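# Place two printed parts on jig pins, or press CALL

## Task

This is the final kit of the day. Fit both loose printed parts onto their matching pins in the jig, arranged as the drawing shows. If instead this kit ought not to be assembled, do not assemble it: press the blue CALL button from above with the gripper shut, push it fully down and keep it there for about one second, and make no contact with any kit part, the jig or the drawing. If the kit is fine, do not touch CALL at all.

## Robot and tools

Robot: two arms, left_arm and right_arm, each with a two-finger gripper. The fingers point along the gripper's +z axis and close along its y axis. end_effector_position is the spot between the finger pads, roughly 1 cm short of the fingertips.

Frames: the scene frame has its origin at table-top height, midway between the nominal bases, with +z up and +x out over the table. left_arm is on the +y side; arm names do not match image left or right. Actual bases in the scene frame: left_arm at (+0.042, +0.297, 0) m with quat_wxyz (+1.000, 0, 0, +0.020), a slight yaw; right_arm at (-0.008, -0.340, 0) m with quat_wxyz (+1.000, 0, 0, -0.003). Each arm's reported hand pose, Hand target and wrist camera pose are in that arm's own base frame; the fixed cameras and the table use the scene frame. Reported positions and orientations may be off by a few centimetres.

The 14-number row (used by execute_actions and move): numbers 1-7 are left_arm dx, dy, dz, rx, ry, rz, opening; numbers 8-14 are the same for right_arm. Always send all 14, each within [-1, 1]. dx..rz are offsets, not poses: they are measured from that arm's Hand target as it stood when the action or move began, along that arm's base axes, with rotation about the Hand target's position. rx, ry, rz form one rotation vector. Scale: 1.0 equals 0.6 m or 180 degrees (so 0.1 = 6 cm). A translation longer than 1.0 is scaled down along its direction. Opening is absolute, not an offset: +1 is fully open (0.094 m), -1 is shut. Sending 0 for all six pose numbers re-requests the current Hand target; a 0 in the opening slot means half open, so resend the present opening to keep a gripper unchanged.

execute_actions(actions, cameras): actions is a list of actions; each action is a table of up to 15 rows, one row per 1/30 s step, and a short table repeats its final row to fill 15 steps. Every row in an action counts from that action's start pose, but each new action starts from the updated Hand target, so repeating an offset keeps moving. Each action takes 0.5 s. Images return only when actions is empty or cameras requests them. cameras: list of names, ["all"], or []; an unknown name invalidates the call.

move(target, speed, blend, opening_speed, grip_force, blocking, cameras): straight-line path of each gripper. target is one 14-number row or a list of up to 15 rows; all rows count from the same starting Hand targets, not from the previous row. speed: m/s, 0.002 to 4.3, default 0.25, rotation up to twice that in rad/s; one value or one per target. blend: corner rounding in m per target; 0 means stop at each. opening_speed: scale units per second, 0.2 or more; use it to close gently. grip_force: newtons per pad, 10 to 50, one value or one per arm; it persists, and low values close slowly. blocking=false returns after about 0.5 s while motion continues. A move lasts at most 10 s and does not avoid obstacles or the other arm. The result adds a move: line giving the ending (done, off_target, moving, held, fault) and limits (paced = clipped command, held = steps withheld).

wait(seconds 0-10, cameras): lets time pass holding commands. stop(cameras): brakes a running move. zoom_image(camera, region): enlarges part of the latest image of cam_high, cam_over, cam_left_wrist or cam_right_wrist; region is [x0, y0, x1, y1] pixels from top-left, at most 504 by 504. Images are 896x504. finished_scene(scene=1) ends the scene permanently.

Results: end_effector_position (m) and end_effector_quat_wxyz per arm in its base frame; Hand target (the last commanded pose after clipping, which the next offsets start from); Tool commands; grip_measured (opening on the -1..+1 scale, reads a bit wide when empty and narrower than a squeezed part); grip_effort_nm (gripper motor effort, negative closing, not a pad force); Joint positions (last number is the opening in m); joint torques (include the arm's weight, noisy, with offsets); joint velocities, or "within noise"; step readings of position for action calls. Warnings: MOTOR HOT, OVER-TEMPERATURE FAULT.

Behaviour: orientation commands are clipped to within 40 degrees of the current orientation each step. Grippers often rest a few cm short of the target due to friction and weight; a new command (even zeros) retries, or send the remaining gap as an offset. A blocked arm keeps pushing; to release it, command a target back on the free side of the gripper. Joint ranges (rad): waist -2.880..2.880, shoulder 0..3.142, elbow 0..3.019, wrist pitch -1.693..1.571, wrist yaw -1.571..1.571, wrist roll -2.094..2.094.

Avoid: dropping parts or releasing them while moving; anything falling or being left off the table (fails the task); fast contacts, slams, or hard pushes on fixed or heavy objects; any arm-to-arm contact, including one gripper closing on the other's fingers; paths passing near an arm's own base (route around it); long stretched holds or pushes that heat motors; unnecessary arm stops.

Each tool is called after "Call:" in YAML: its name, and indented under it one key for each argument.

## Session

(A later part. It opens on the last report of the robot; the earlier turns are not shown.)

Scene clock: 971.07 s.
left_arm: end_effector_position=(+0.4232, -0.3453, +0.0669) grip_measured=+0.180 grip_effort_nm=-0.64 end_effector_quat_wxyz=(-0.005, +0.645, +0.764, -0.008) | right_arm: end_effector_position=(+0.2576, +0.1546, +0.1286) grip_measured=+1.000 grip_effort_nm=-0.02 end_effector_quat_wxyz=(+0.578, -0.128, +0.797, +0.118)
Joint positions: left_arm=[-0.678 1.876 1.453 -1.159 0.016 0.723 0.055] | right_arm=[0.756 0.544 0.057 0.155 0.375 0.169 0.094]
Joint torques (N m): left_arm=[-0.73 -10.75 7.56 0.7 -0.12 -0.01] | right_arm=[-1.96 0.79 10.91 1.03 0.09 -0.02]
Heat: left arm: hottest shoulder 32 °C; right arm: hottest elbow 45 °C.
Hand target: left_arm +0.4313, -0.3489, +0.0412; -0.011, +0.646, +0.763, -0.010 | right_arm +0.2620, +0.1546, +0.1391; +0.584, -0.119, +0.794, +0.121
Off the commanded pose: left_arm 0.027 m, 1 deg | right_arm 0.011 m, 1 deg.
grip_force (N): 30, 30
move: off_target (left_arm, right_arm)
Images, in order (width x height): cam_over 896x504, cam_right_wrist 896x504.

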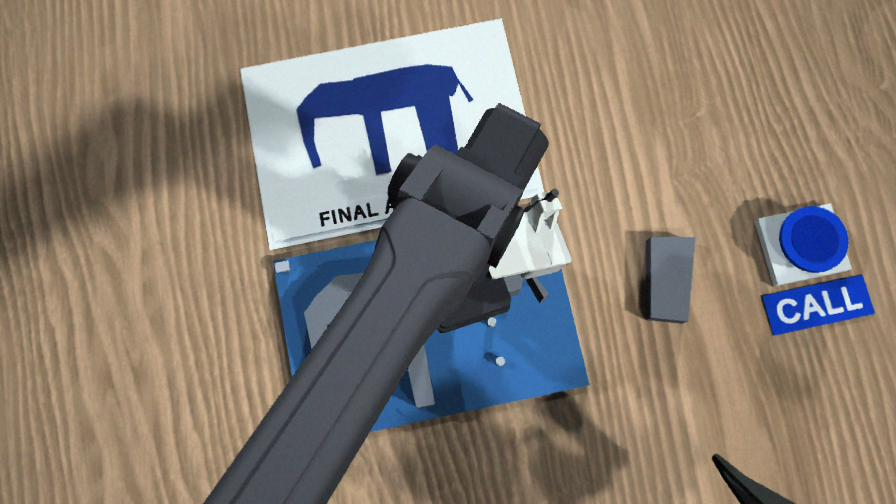

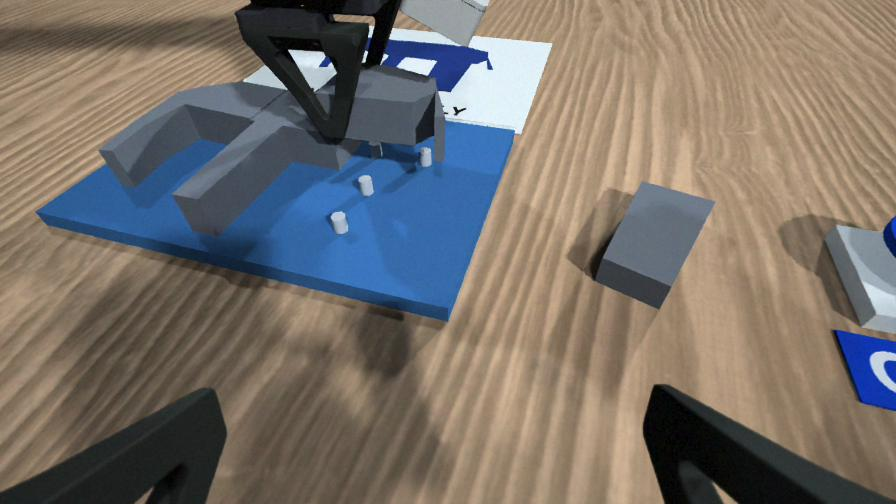

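Call:
move:
  target:
    - [0,0,0.12,0,0,0,0.02,0,0,0,0,0,0,1]
    - [-0.024,-0.022,0.12,0,0,0,0.02,0,0,0,0,0,0,1]
    - [-0.0143,-0.008,0.03,0,0,0,0.02,0,0,0,0,0,0,1]
  cameras: ["cam_over","cam_right_wrist"]
  speed: 0.1

Call:
zoom_image:
  camera: "cam_over"
  region: [430, 250, 560, 350]

Call:
zoom_image:
  camera: "cam_right_wrist"
  region: [320, 80, 480, 180]

Scene clock: 982.93 s.
left_arm: end_effector_position=(+0.4154, -0.3529, +0.0680) grip_measured=+0.180 grip_effort_nm=-0.64 end_effector_quat_wxyz=(-0.013, +0.649, +0.761, -0.008) | right_arm: end_effector_position=(+0.2576, +0.1546, +0.1286) grip_measured=+1.000 grip_effort_nm=-0.03 end_effector_quat_wxyz=(+0.578, -0.128, +0.797, +0.118)
Joint positions: left_arm=[-0.698 1.882 1.466 -1.182 0.016 0.714 0.055] | right_arm=[0.756 0.544 0.057 0.155 0.375 0.169 0.094]
Joint torques (N m): left_arm=[-1.14 -12.81 7.45 0.24 -0.09 0.03] | right_arm=[-2.02 0.79 10.92 1.02 0.08 -0.02]
Heat: left arm: hottest shoulder 32 °C; right arm: hottest elbow 45 °C.
Hand target: left_arm +0.4227, -0.3537, +0.0592; -0.011, +0.646, +0.763, -0.010 | right_arm +0.2620, +0.1546, +0.1391; +0.584, -0.119, +0.794, +0.121
Off the commanded pose: left_arm 0.011 m, 0 deg | right_arm 0.011 m, 1 deg.
grip_force (N): 30, 30
move: off_target (left_arm, right_arm)
Images, in order (width x height): cam_over 896x504, cam_right_wrist 896x504.

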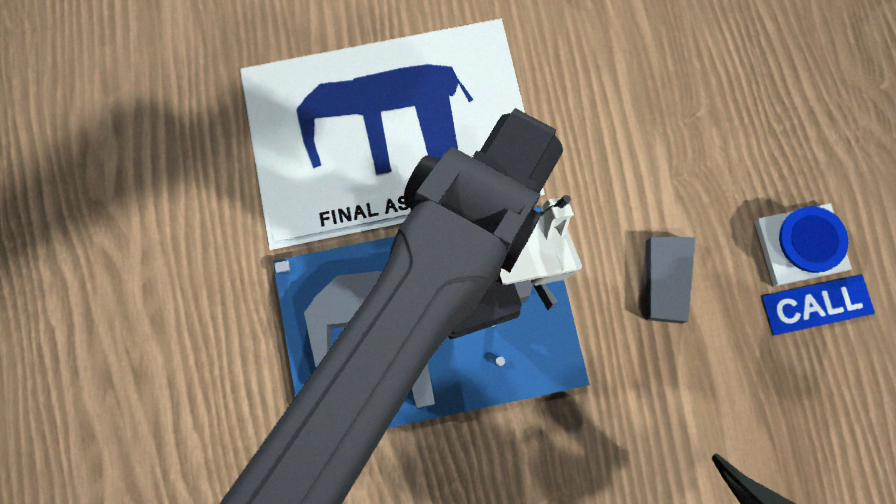

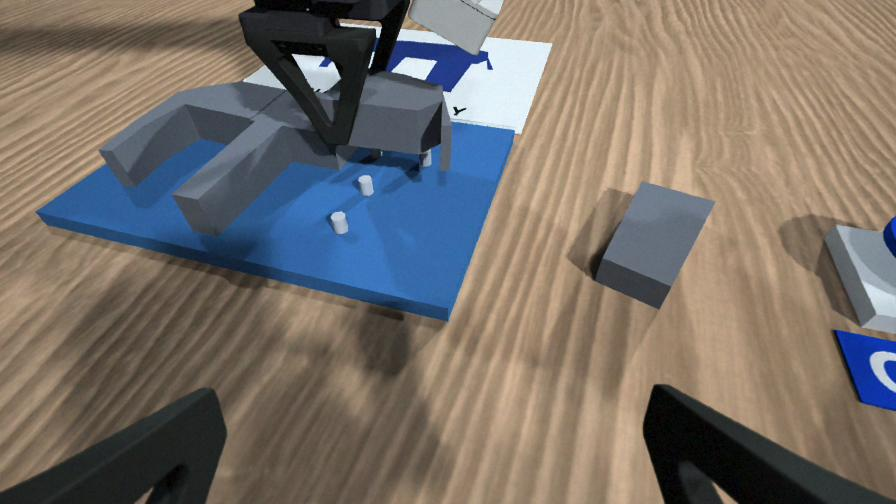

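Scaled by 3.877 from the camera's 896x504 image, which has a finer 1280x720 frame.

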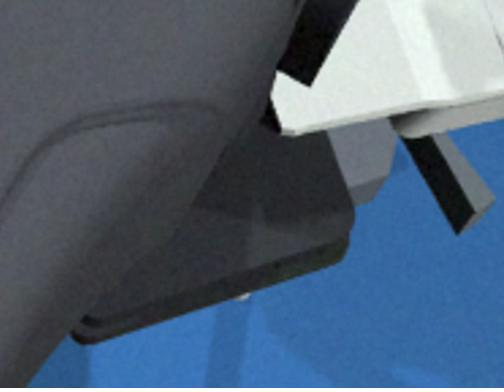

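Scaled by 3.150 from the camera's 896x504 image, which has a finer 1280x720 frame.

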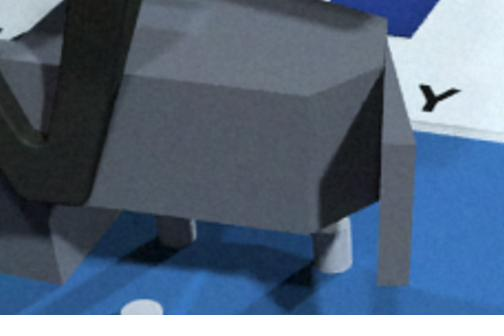

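Call:
move:
  target: [0.005,-0.002,-0.025,0,0,0,0.02,0,0,0,0,0,0,1]
  cameras: ["cam_over","cam_right_wrist"]
  speed: 0.1

Call:
zoom_image:
  camera: "cam_over"
  region: [430, 250, 560, 350]

Call:
zoom_image:
  camera: "cam_right_wrist"
  region: [320, 80, 480, 180]

Scene clock: 993.90 s.
left_arm: end_effector_position=(+0.4200, -0.3588, +0.0566) grip_measured=+0.180 grip_effort_nm=-0.65 end_effector_quat_wxyz=(-0.006, +0.649, +0.760, -0.013) | right_arm: end_effector_position=(+0.2576, +0.1546, +0.1286) grip_measured=+1.000 grip_effort_nm=-0.03 end_effector_quat_wxyz=(+0.578, -0.128, +0.797, +0.118)
Joint positions: left_arm=[-0.698 1.903 1.466 -1.146 0.025 0.716 0.055] | right_arm=[0.756 0.544 0.057 0.155 0.375 0.169 0.094]
Joint torques (N m): left_arm=[-0.67 -13.27 6.76 0.21 -0.08 0.11] | right_arm=[-2.02 0.73 10.89 1.03 0.08 -0.01]
Heat: left arm: hottest shoulder 32 °C; right arm: hottest elbow 45 °C.
Hand target: left_arm +0.4257, -0.3549, +0.0442; -0.011, +0.646, +0.763, -0.010 | right_arm +0.2620, +0.1546, +0.1391; +0.584, -0.119, +0.794, +0.121
Off the commanded pose: left_arm 0.014 m, 1 deg | right_arm 0.011 m, 1 deg.
grip_force (N): 30, 30
move: off_target (left_arm, right_arm)
Images, in order (width x height): cam_over 896x504, cam_right_wrist 896x504.

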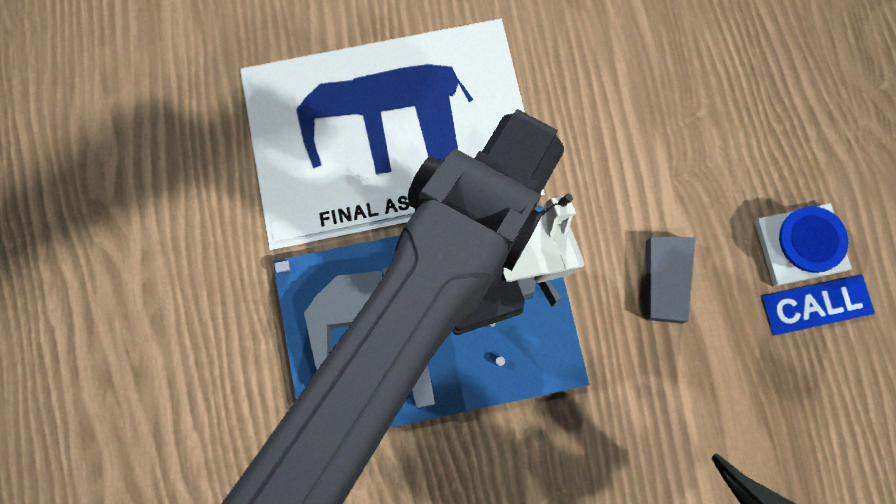

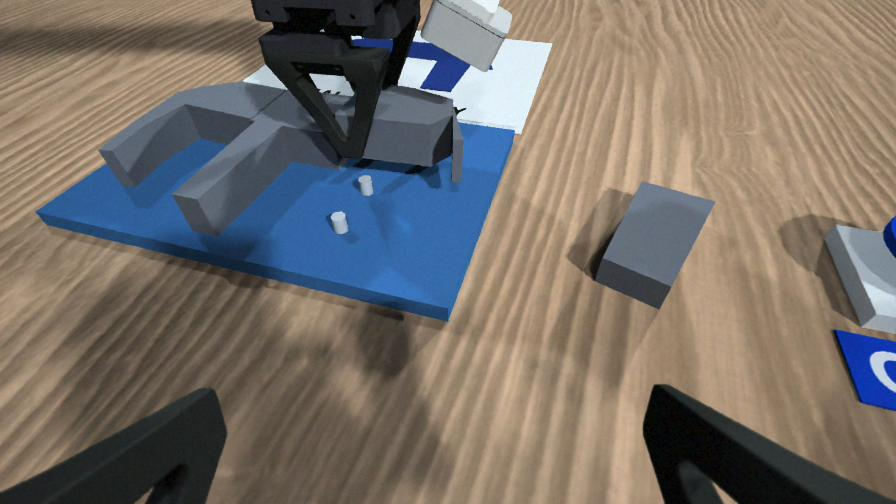

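Scaled by 3.877 from the camera's 896x504 image, which has a finer 1280x720 frame.

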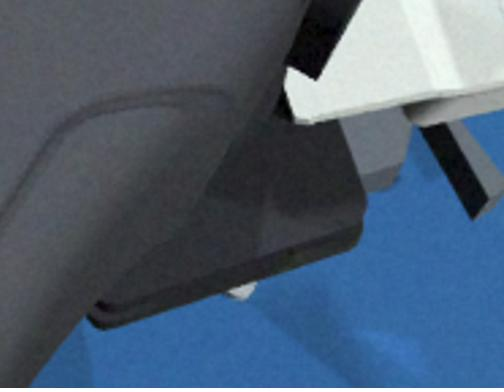

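Scaled by 3.150 from the camera's 896x504 image, which has a finer 1280x720 frame.

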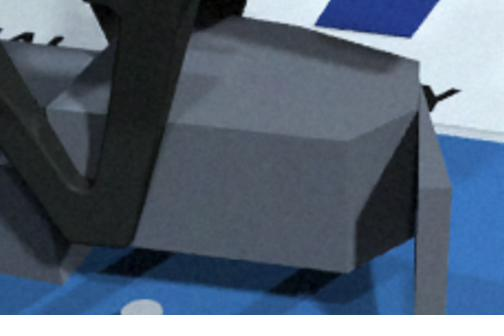

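Call:
move:
  target: [0.0173,0.033,0,0,0,0,0.02,0,0,0,0,0,0,1]
  cameras: ["cam_over","cam_right_wrist"]
  speed: 0.1

Call:
zoom_image:
  camera: "cam_over"
  region: [430, 250, 560, 350]

Call:
zoom_image:
  camera: "cam_right_wrist"
  region: [320, 80, 480, 180]

Scene clock: 1004.97 s.
left_arm: end_effector_position=(+0.4210, -0.3578, +0.0529) grip_measured=+0.180 grip_effort_nm=-0.65 end_effector_quat_wxyz=(-0.002, +0.663, +0.748, -0.016) | right_arm: end_effector_position=(+0.2576, +0.1546, +0.1286) grip_measured=+1.000 grip_effort_nm=-0.03 end_effector_quat_wxyz=(+0.578, -0.128, +0.797, +0.118)
Joint positions: left_arm=[-0.694 1.903 1.455 -1.128 0.031 0.757 0.055] | right_arm=[0.756 0.544 0.057 0.155 0.375 0.169 0.094]
Joint torques (N m): left_arm=[2.55 -14.45 6.22 0.02 -0.33 0.04] | right_arm=[-1.96 0.79 10.92 1.03 0.08 -0.01]
Heat: left arm: hottest shoulder 33 °C; right arm: hottest elbow 45 °C.
Hand target: left_arm +0.4361, -0.3351, +0.0442; -0.011, +0.646, +0.763, -0.010 | right_arm +0.2620, +0.1546, +0.1391; +0.584, -0.119, +0.794, +0.121
Off the commanded pose: left_arm 0.029 m, 3 deg | right_arm 0.011 m, 1 deg.
grip_force (N): 30, 30
move: off_target (left_arm, right_arm)
Images, in order (width x height): cam_over 896x504, cam_right_wrist 896x504.

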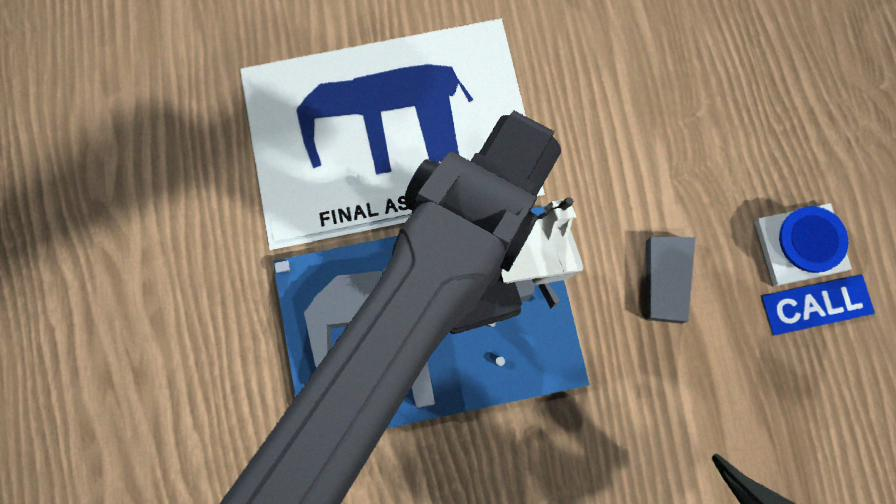

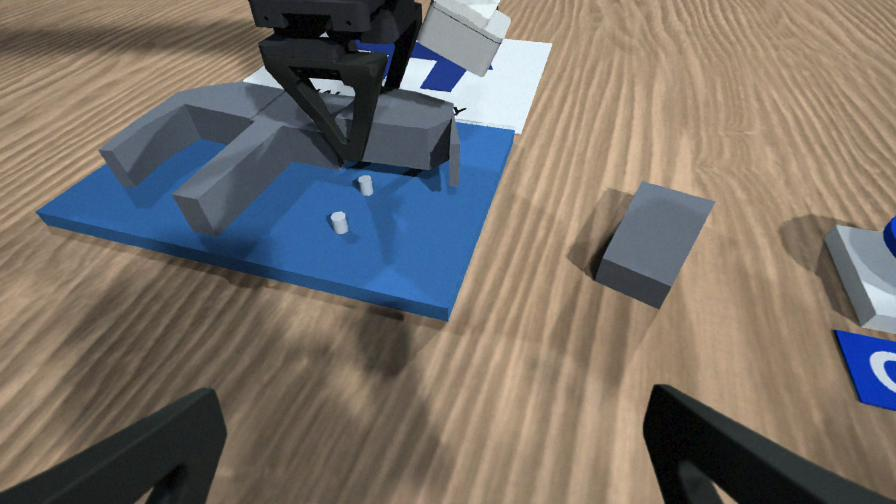

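Scaled by 3.877 from the camera's 896x504 image, which has a finer 1280x720 frame.

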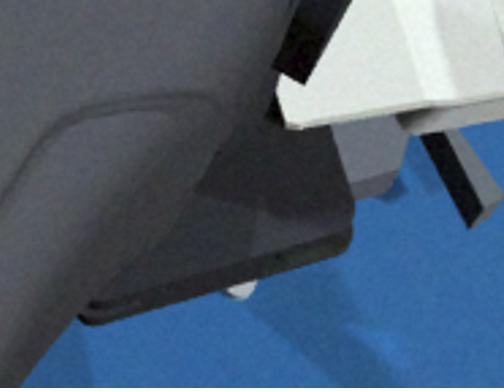

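Scaled by 3.150 from the camera's 896x504 image, which has a finer 1280x720 frame.

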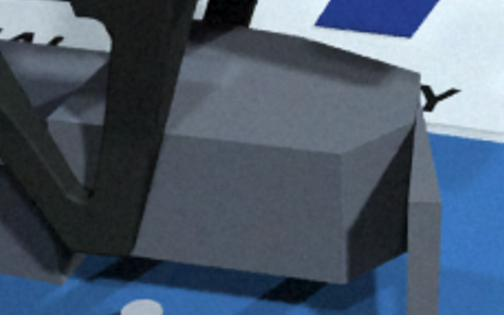

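Call:
move:
  target: [0.008,0.0105,0.002,0,0,0.005,0.02,0,0,0,0,0,0,1]
  cameras: []
  speed: 0.1

Call:
move:
  target: [0.004,0.006,0,0,0,0.003,0.02,0,0,0,0,0,0,1]
  cameras: ["cam_over","cam_right_wrist"]
  speed: 0.1

Call:
zoom_image:
  camera: "cam_over"
  region: [430, 250, 560, 350]

Call:
zoom_image:
  camera: "cam_right_wrist"
  region: [320, 80, 480, 180]

Scene clock: 1011.97 s.
left_arm: end_effector_position=(+0.4214, -0.3580, +0.0529) grip_measured=+0.180 grip_effort_nm=-0.65 end_effector_quat_wxyz=(-0.001, +0.663, +0.749, -0.018) | right_arm: end_effector_position=(+0.2576, +0.1546, +0.1286) grip_measured=+1.000 grip_effort_nm=-0.03 end_effector_quat_wxyz=(+0.578, -0.128, +0.797, +0.118)
Joint positions: left_arm=[-0.692 1.903 1.455 -1.126 0.036 0.757 0.055] | right_arm=[0.756 0.544 0.057 0.155 0.375 0.169 0.094]
Joint torques (N m): left_arm=[3.37 -14.27 6.34 -0.06 -0.51 0.03] | right_arm=[-1.96 0.73 10.89 1.03 0.09 -0.02]
Heat: left arm: hottest shoulder 33 °C; right arm: hottest elbow 45 °C.
Hand target: left_arm +0.4409, -0.3288, +0.0454; -0.011, +0.640, +0.768, -0.010 | right_arm +0.2620, +0.1546, +0.1391; +0.584, -0.119, +0.794, +0.121
Off the commanded pose: left_arm 0.036 m, 4 deg | right_arm 0.011 m, 1 deg.
grip_force (N): 30, 30
move: off_target (left_arm, right_arm)
No camera images: "cameras" was empty.

Scene clock: 1012.97 s.
left_arm: end_effector_position=(+0.4216, -0.3578, +0.0529) grip_measured=+0.180 grip_effort_nm=-0.64 end_effector_quat_wxyz=(-0.001, +0.662, +0.749, -0.020) | right_arm: end_effector_position=(+0.2576, +0.1546, +0.1286) grip_measured=+1.000 grip_effort_nm=-0.03 end_effector_quat_wxyz=(+0.578, -0.128, +0.797, +0.118)
Joint positions: left_arm=[-0.691 1.903 1.455 -1.126 0.039 0.757 0.055] | right_arm=[0.756 0.544 0.057 0.155 0.375 0.169 0.094]
Joint torques (N m): left_arm=[4.13 -13.51 6.63 -0.24 -0.68 0.01] | right_arm=[-1.96 0.79 10.88 1.03 0.09 -0.01]
Heat: left arm: hottest shoulder 33 °C; right arm: hottest elbow 45 °C.
Hand target: left_arm +0.4433, -0.3252, +0.0454; -0.011, +0.637, +0.771, -0.010 | right_arm +0.2620, +0.1546, +0.1391; +0.584, -0.119, +0.794, +0.121
Off the commanded pose: left_arm 0.040 m, 4 deg | right_arm 0.011 m, 1 deg.
grip_force (N): 30, 30
move: off_target (left_arm, right_arm)
Images, in order (width x height): cam_over 896x504, cam_right_wrist 896x504.

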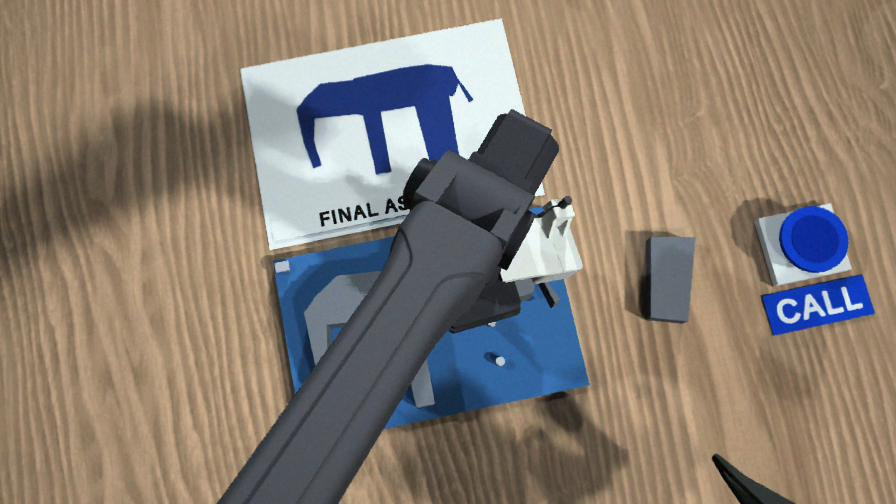

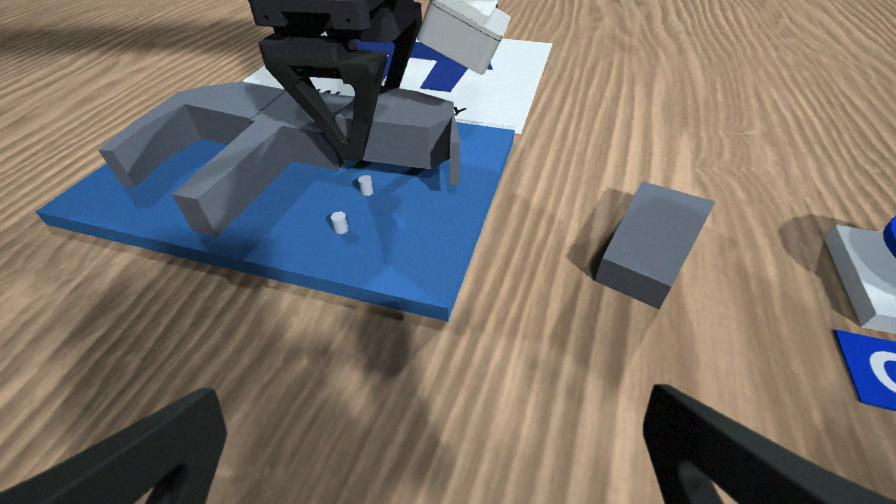

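Scaled by 3.877 from the camera's 896x504 image, which has a finer 1280x720 frame.

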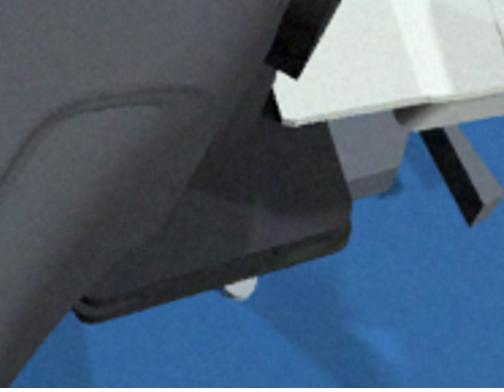

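Scaled by 3.150 from the camera's 896x504 image, which has a finer 1280x720 frame.

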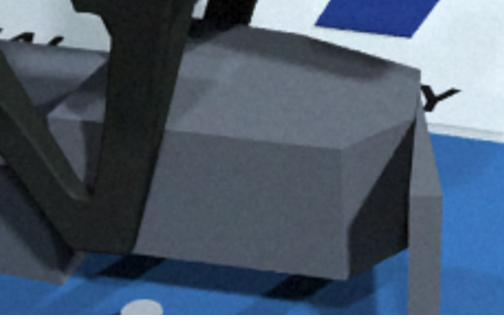

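Call:
move:
  target:
    - [0,0,0.06,0,0,0,0.02,0,0,0,0,0,0,1]
    - [-0.003,-0.004,0.0,0,0,0,0.02,0,0,0,0,0,0,1]
  cameras: ["cam_over","cam_right_wrist"]
  speed: 0.1

Call:
zoom_image:
  camera: "cam_over"
  region: [430, 250, 560, 350]

Call:
zoom_image:
  camera: "cam_right_wrist"
  region: [320, 80, 480, 180]

Scene clock: 1033.07 s.
left_arm: end_effector_position=(+0.4265, -0.3553, +0.0594) grip_measured=+0.180 grip_effort_nm=-0.64 end_effector_quat_wxyz=(+0.005, +0.661, +0.750, -0.019) | right_arm: end_effector_position=(+0.2576, +0.1546, +0.1286) grip_measured=+1.000 grip_effort_nm=-0.03 end_effector_quat_wxyz=(+0.578, -0.128, +0.797, +0.118)
Joint positions: left_arm=[-0.681 1.894 1.46 -1.128 0.039 0.763 0.055] | right_arm=[0.756 0.544 0.057 0.155 0.375 0.169 0.094]
Joint torques (N m): left_arm=[3.49 -13.04 6.31 0.02 -0.72 -0.09] | right_arm=[-2.02 0.73 10.89 1.03 0.09 -0.01]
Heat: left arm: hottest shoulder 33 °C; right arm: hottest elbow 45 °C.
Hand target: left_arm +0.4415, -0.3276, +0.0454; -0.011, +0.637, +0.771, -0.010 | right_arm +0.2620, +0.1546, +0.1391; +0.584, -0.119, +0.794, +0.121
Off the commanded pose: left_arm 0.034 m, 4 deg | right_arm 0.011 m, 1 deg.
grip_force (N): 30, 30
move: off_target (left_arm, right_arm)
Images, in order (width x height): cam_over 896x504, cam_right_wrist 896x504.

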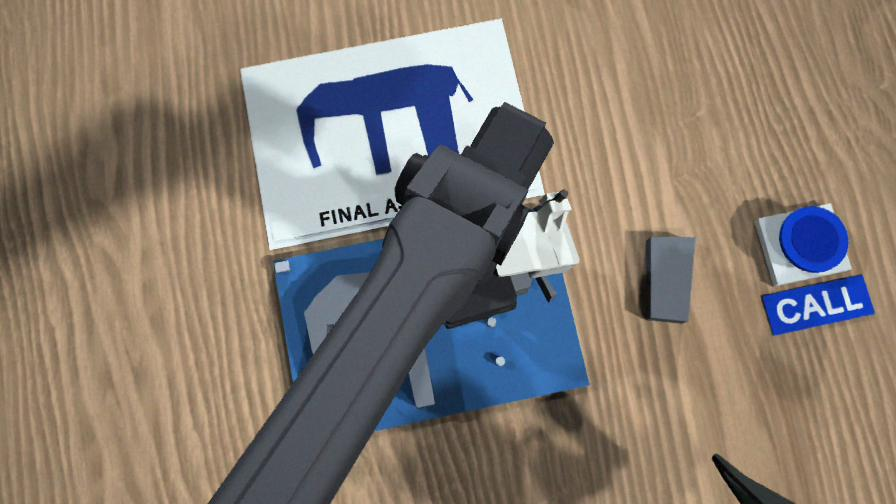

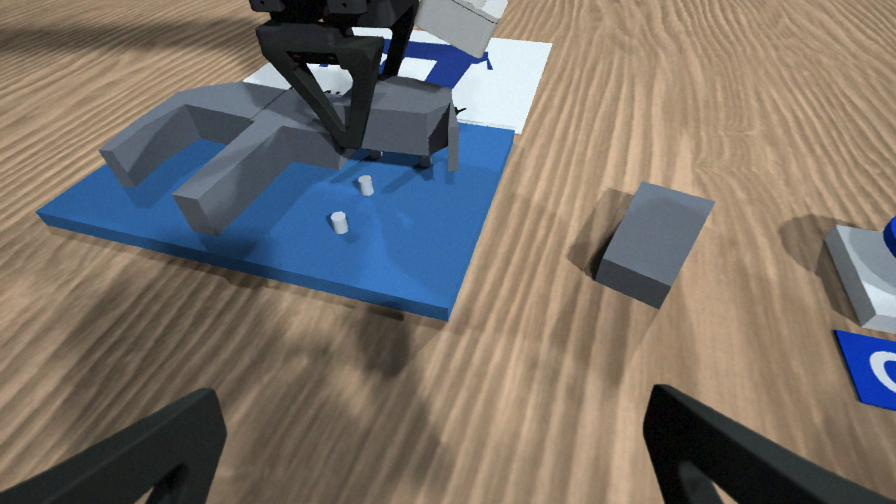

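Scaled by 3.877 from the camera's 896x504 image, which has a finer 1280x720 frame.

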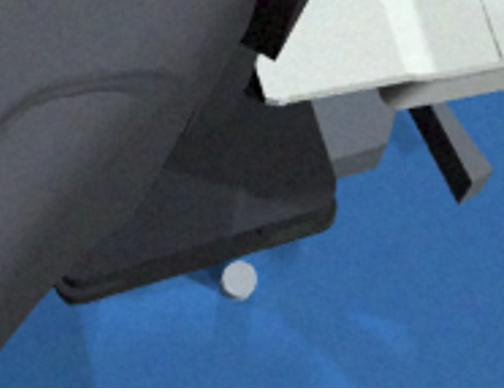

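Scaled by 3.150 from the camera's 896x504 image, which has a finer 1280x720 frame.

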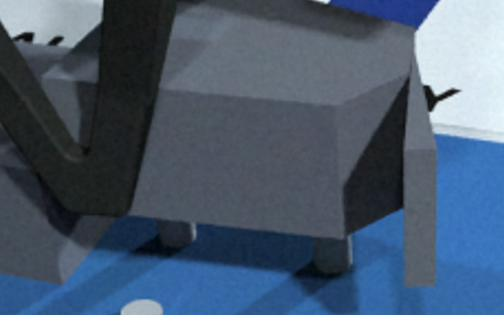

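Call:
zoom_image:
  camera: "cam_right_wrist"
  region: [290, 70, 410, 180]

Call:
zoom_image:
  camera: "cam_over"
  region: [370, 240, 540, 340]

Scaled by 4.200 from the camera's 896x504 image, which has a finer 1280x720 frame.

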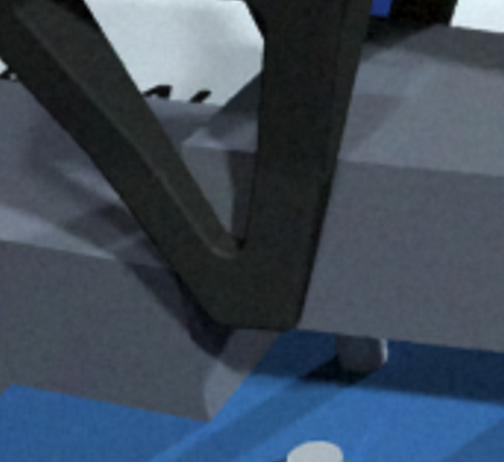

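Scaled by 2.965 from the camera's 896x504 image, which has a finer 1280x720 frame.

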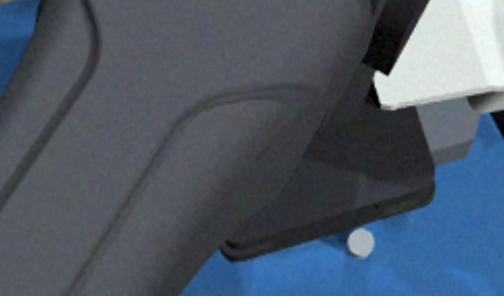

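Call:
move:
  target:
    - [0,0,0.05,0,0,0,0.02,0,0,0,0,0,0,1]
    - [-0.007,0.007,0.004,0,0,0,0.02,0,0,0,0,0,0,1]
  cameras: ["cam_over","cam_right_wrist"]
  speed: 0.1

Call:
zoom_image:
  camera: "cam_over"
  region: [430, 250, 560, 350]

Call:
zoom_image:
  camera: "cam_right_wrist"
  region: [290, 70, 450, 180]

Scene clock: 1083.93 s.
left_arm: end_effector_position=(+0.4262, -0.3549, +0.0581) grip_measured=+0.180 grip_effort_nm=-0.65 end_effector_quat_wxyz=(+0.007, +0.661, +0.750, -0.019) | right_arm: end_effector_position=(+0.2576, +0.1546, +0.1286) grip_measured=+1.000 grip_effort_nm=-0.02 end_effector_quat_wxyz=(+0.578, -0.128, +0.797, +0.118)
Joint positions: left_arm=[-0.681 1.892 1.453 -1.12 0.039 0.763 0.055] | right_arm=[0.756 0.544 0.057 0.155 0.375 0.169 0.094]
Joint torques (N m): left_arm=[2.49 -14.15 5.5 -0.16 -0.72 -0.12] | right_arm=[-1.96 0.79 10.91 1.03 0.09 -0.01]
Heat: left arm: hottest shoulder 34 °C; right arm: hottest elbow 46 °C.
Hand target: left_arm +0.4373, -0.3234, +0.0478; -0.011, +0.637, +0.771, -0.010 | right_arm +0.2620, +0.1546, +0.1391; +0.584, -0.119, +0.794, +0.121
Off the commanded pose: left_arm 0.035 m, 4 deg | right_arm 0.011 m, 1 deg.
grip_force (N): 30, 30
move: off_target (left_arm, right_arm)
Images, in order (width x height): cam_over 896x504, cam_right_wrist 896x504.

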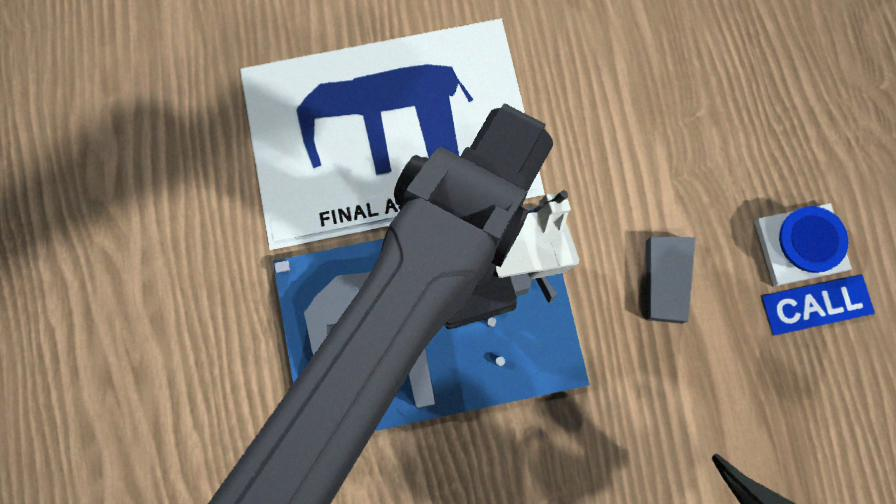

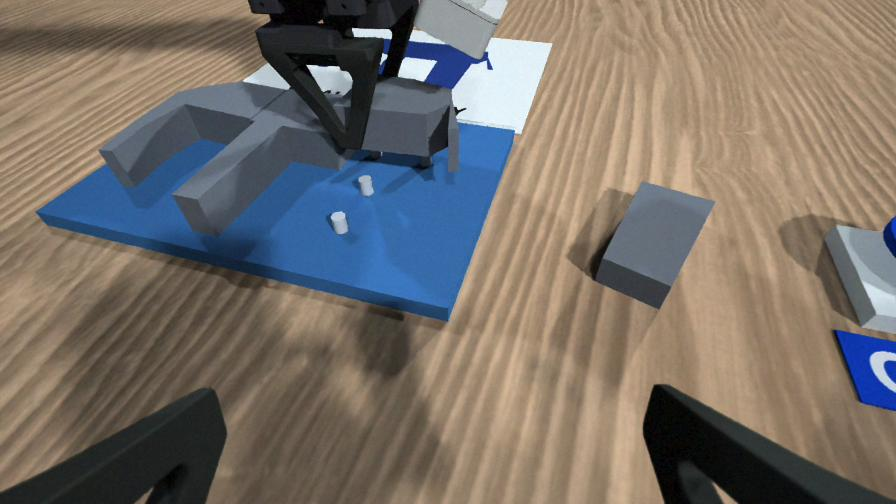

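Scaled by 3.877 from the camera's 896x504 image, which has a finer 1280x720 frame.

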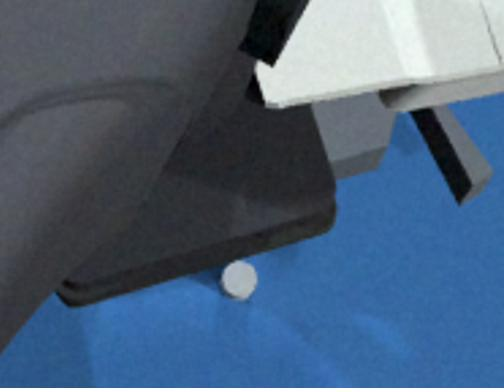

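Scaled by 3.150 from the camera's 896x504 image, which has a finer 1280x720 frame.

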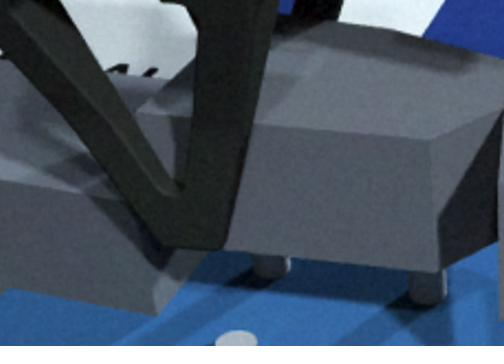

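Call:
move:
  target:
    - [0.013,0.015,0.02,0,0,0.003,0.02,0,0,0,0,0,0,1]
    - [0.01,0.013,0.006,0,0,0.003,0.02,0,0,0,0,0,0,1]
  cameras: ["cam_over","cam_right_wrist"]
  speed: 0.1

Call:
zoom_image:
  camera: "cam_over"
  region: [430, 250, 560, 350]

Call:
zoom_image:
  camera: "cam_right_wrist"
  region: [290, 70, 450, 180]

Scene clock: 1092.97 s.
left_arm: end_effector_position=(+0.4265, -0.3548, +0.0589) grip_measured=+0.180 grip_effort_nm=-0.65 end_effector_quat_wxyz=(+0.007, +0.662, +0.749, -0.021) | right_arm: end_effector_position=(+0.2576, +0.1546, +0.1286) grip_measured=+1.000 grip_effort_nm=-0.03 end_effector_quat_wxyz=(+0.578, -0.128, +0.797, +0.118)
Joint positions: left_arm=[-0.68 1.891 1.453 -1.12 0.042 0.768 0.055] | right_arm=[0.756 0.544 0.057 0.155 0.375 0.169 0.094]
Joint torques (N m): left_arm=[3.31 -14.86 5.81 -0.2 -0.86 -0.04] | right_arm=[-1.96 0.79 10.91 1.03 0.09 -0.02]
Heat: left arm: hottest shoulder 33 °C; right arm: hottest elbow 46 °C.
Hand target: left_arm +0.4433, -0.3156, +0.0514; -0.011, +0.633, +0.774, -0.010 | right_arm +0.2620, +0.1546, +0.1391; +0.584, -0.119, +0.794, +0.121
Off the commanded pose: left_arm 0.043 m, 5 deg | right_arm 0.011 m, 1 deg.
grip_force (N): 30, 30
move: off_target (left_arm, right_arm)
Images, in order (width x height): cam_over 896x504, cam_right_wrist 896x504.

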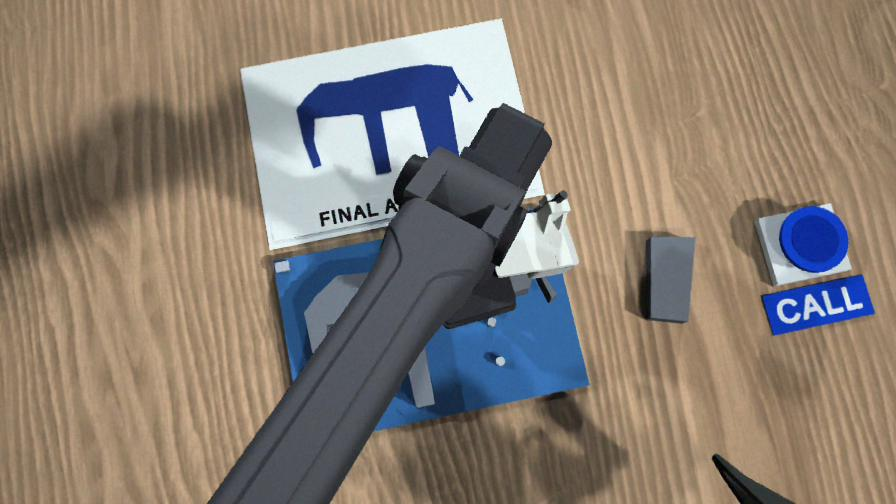

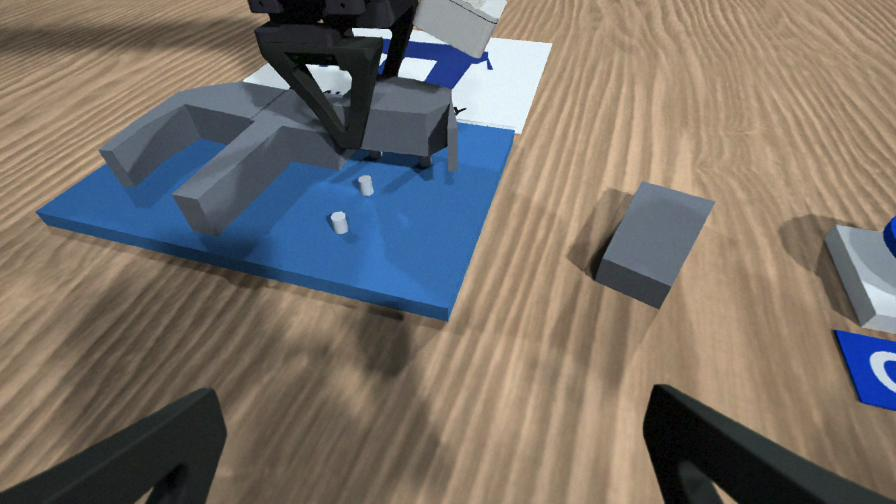

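Scaled by 3.877 from the camera's 896x504 image, which has a finer 1280x720 frame.

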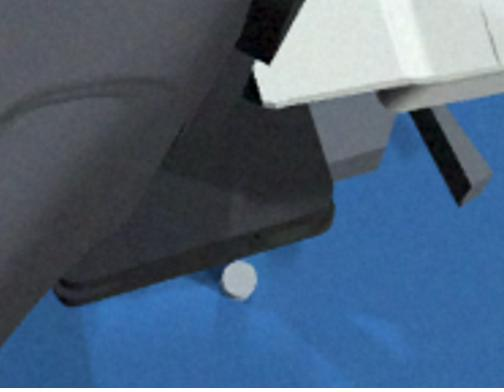

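Scaled by 3.150 from the camera's 896x504 image, which has a finer 1280x720 frame.

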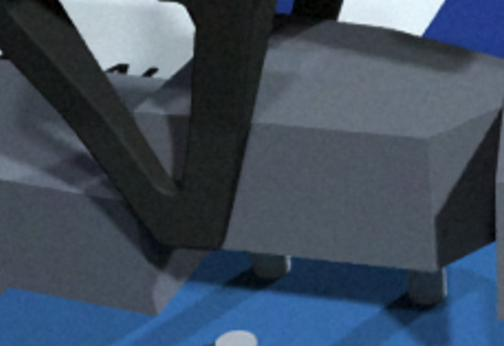

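Call:
move:
  target: [-0.011,-0.044,-0.0257,0,0,-0.018,0.02,0,0,0,0,0,0,1]
  cameras: ["cam_over","cam_right_wrist"]
  speed: 0.08

Call:
zoom_image:
  camera: "cam_over"
  region: [430, 250, 560, 350]

Call:
zoom_image:
  camera: "cam_right_wrist"
  region: [290, 70, 450, 180]

Scene clock: 1124.83 s.
left_arm: end_effector_position=(+0.4284, -0.3560, +0.0565) grip_measured=+0.180 grip_effort_nm=-0.65 end_effector_quat_wxyz=(+0.011, +0.665, +0.747, -0.020) | right_arm: end_effector_position=(+0.2576, +0.1546, +0.1286) grip_measured=+1.000 grip_effort_nm=-0.03 end_effector_quat_wxyz=(+0.578, -0.128, +0.797, +0.118)
Joint positions: left_arm=[-0.68 1.896 1.453 -1.109 0.041 0.774 0.055] | right_arm=[0.756 0.544 0.057 0.155 0.375 0.169 0.094]
Joint torques (N m): left_arm=[0.67 -11.46 7.47 -0.1 -0.75 -0.04] | right_arm=[-1.96 0.79 10.93 1.03 0.09 -0.01]
Heat: left arm: hottest shoulder 31 °C; right arm: hottest elbow 46 °C.
Hand target: left_arm +0.4367, -0.3420, +0.0360; -0.012, +0.655, +0.756, -0.010 | right_arm +0.2620, +0.1546, +0.1391; +0.584, -0.119, +0.794, +0.121
Off the commanded pose: left_arm 0.026 m, 3 deg | right_arm 0.011 m, 1 deg.
grip_force (N): 30, 30
move: off_target (left_arm, right_arm)
Images, in order (width x height): cam_over 896x504, cam_right_wrist 896x504.

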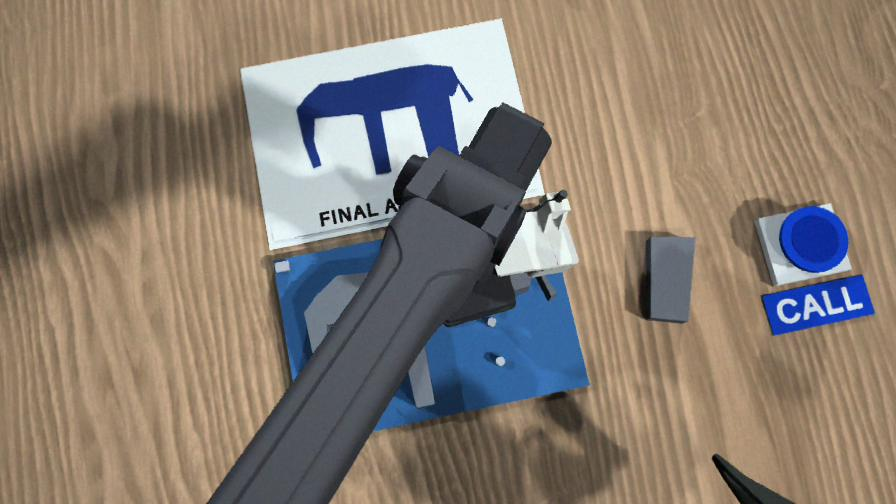

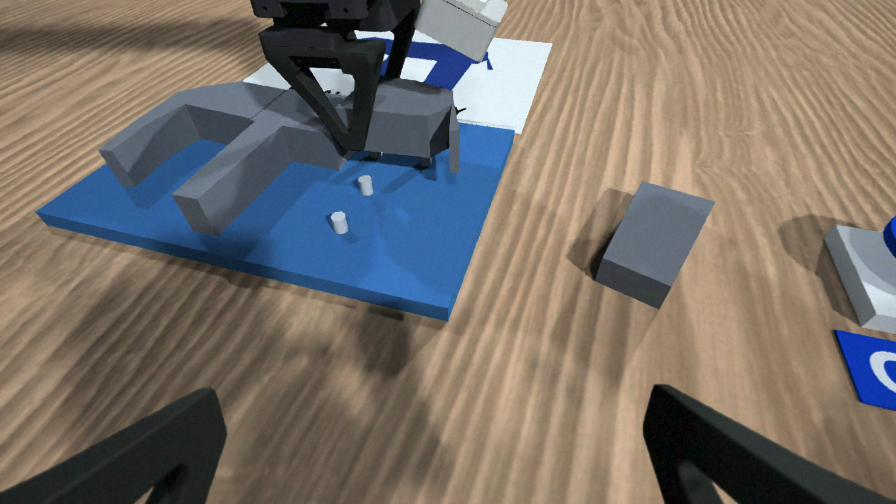

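Scaled by 3.877 from the camera's 896x504 image, which has a finer 1280x720 frame.

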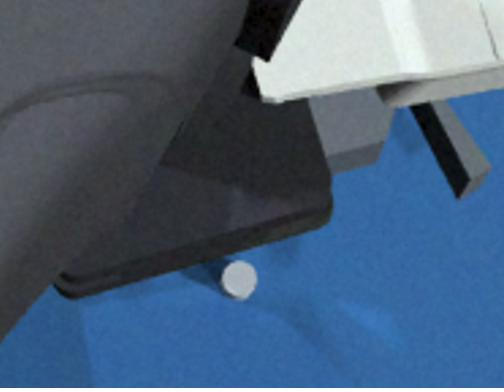

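Scaled by 3.150 from the camera's 896x504 image, which has a finer 1280x720 frame.

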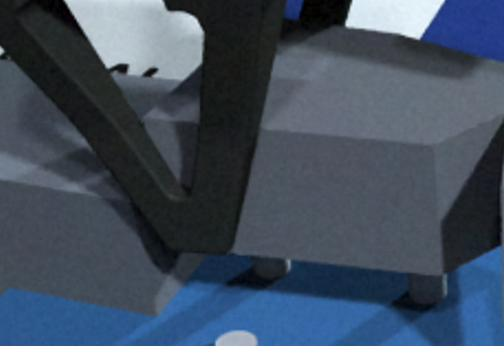

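Call:
move:
  target: [-0.015,0,-0.025,0,0,0,0.02,0,0,0,0,0,0,1]
  cameras: ["cam_over","cam_right_wrist"]
  speed: 0.08

Call:
zoom_image:
  camera: "cam_over"
  region: [430, 250, 560, 350]

Call:
zoom_image:
  camera: "cam_right_wrist"
  region: [290, 70, 450, 180]

Scene clock: 1130.97 s.
left_arm: end_effector_position=(+0.4300, -0.3536, +0.0459) grip_measured=+0.180 grip_effort_nm=-0.65 end_effector_quat_wxyz=(+0.015, +0.659, +0.752, -0.011) | right_arm: end_effector_position=(+0.2576, +0.1546, +0.1286) grip_measured=+1.000 grip_effort_nm=-0.03 end_effector_quat_wxyz=(+0.578, -0.128, +0.797, +0.118)
Joint positions: left_arm=[-0.68 1.902 1.432 -1.073 0.024 0.76 0.055] | right_arm=[0.756 0.544 0.057 0.155 0.375 0.169 0.094]
Joint torques (N m): left_arm=[0.44 -12.34 5.56 -0.02 -0.23 -0.06] | right_arm=[-1.96 0.79 10.91 1.02 0.08 -0.01]
Heat: left arm: hottest shoulder 31 °C; right arm: hottest elbow 46 °C.
Hand target: left_arm +0.4277, -0.3420, +0.0210; -0.012, +0.655, +0.756, -0.010 | right_arm +0.2620, +0.1546, +0.1391; +0.584, -0.119, +0.794, +0.121
Off the commanded pose: left_arm 0.028 m, 3 deg | right_arm 0.011 m, 1 deg.
grip_force (N): 30, 30
move: off_target (left_arm, right_arm)
Images, in order (width x height): cam_over 896x504, cam_right_wrist 896x504.

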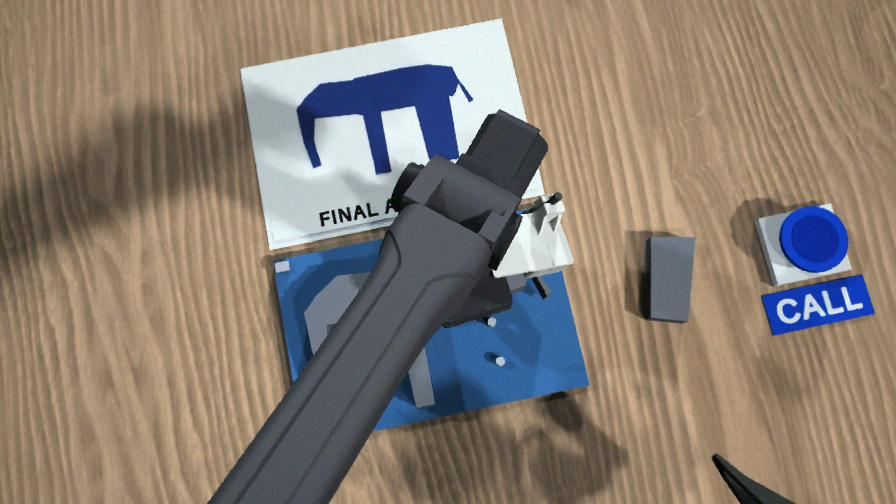

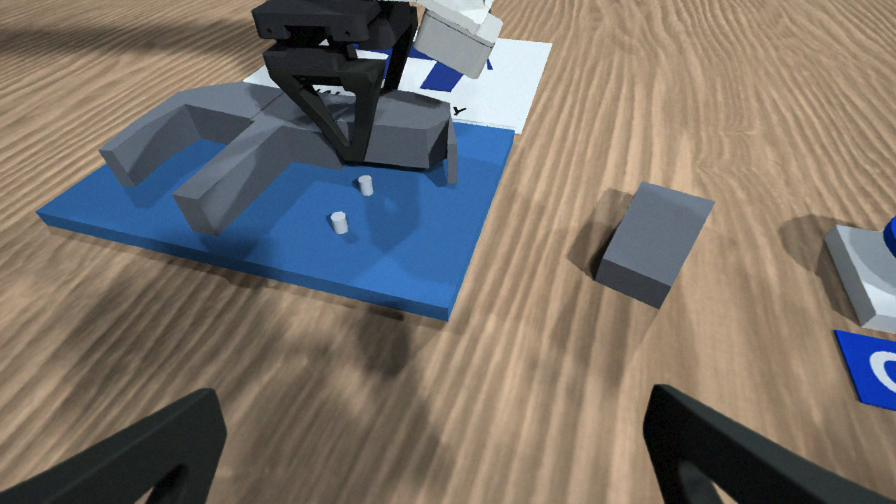

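Scaled by 3.877 from the camera's 896x504 image, which has a finer 1280x720 frame.

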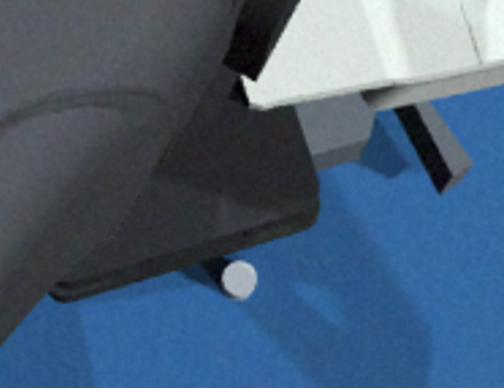

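Scaled by 3.150 from the camera's 896x504 image, which has a finer 1280x720 frame.

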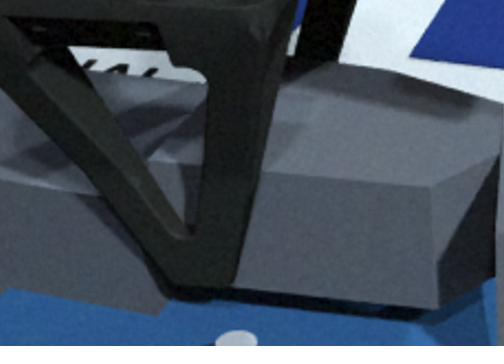

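Call:
move:
  target: [0.0,0,-0.03,0,0,0,0.02,0,0,0,0,0,0,1]
  cameras: []
  speed: 0.06

Scene clock: 1140.03 s.
left_arm: end_effector_position=(+0.4301, -0.3532, +0.0433) grip_measured=+0.180 grip_effort_nm=-0.65 end_effector_quat_wxyz=(+0.017, +0.659, +0.752, -0.010) | right_arm: end_effector_position=(+0.2576, +0.1546, +0.1286) grip_measured=+1.000 grip_effort_nm=-0.03 end_effector_quat_wxyz=(+0.578, -0.128, +0.797, +0.118)
Joint positions: left_arm=[-0.68 1.902 1.424 -1.06 0.022 0.76 0.055] | right_arm=[0.756 0.544 0.057 0.155 0.375 0.169 0.094]
Joint torques (N m): left_arm=[0.5 -10.46 4.98 0.66 -0.18 0.01] | right_arm=[-2.08 0.73 10.89 1.02 0.09 -0.01]
Heat: left arm: hottest shoulder 32 °C; right arm: hottest elbow 46 °C.
Hand target: left_arm +0.4277, -0.3420, +0.0030; -0.012, +0.655, +0.756, -0.010 | right_arm +0.2620, +0.1546, +0.1391; +0.584, -0.119, +0.794, +0.121
Off the commanded pose: left_arm 0.042 m, 3 deg | right_arm 0.011 m, 1 deg.
grip_force (N): 30, 30
move: off_target (left_arm, right_arm)
No camera images: "cameras" was empty.


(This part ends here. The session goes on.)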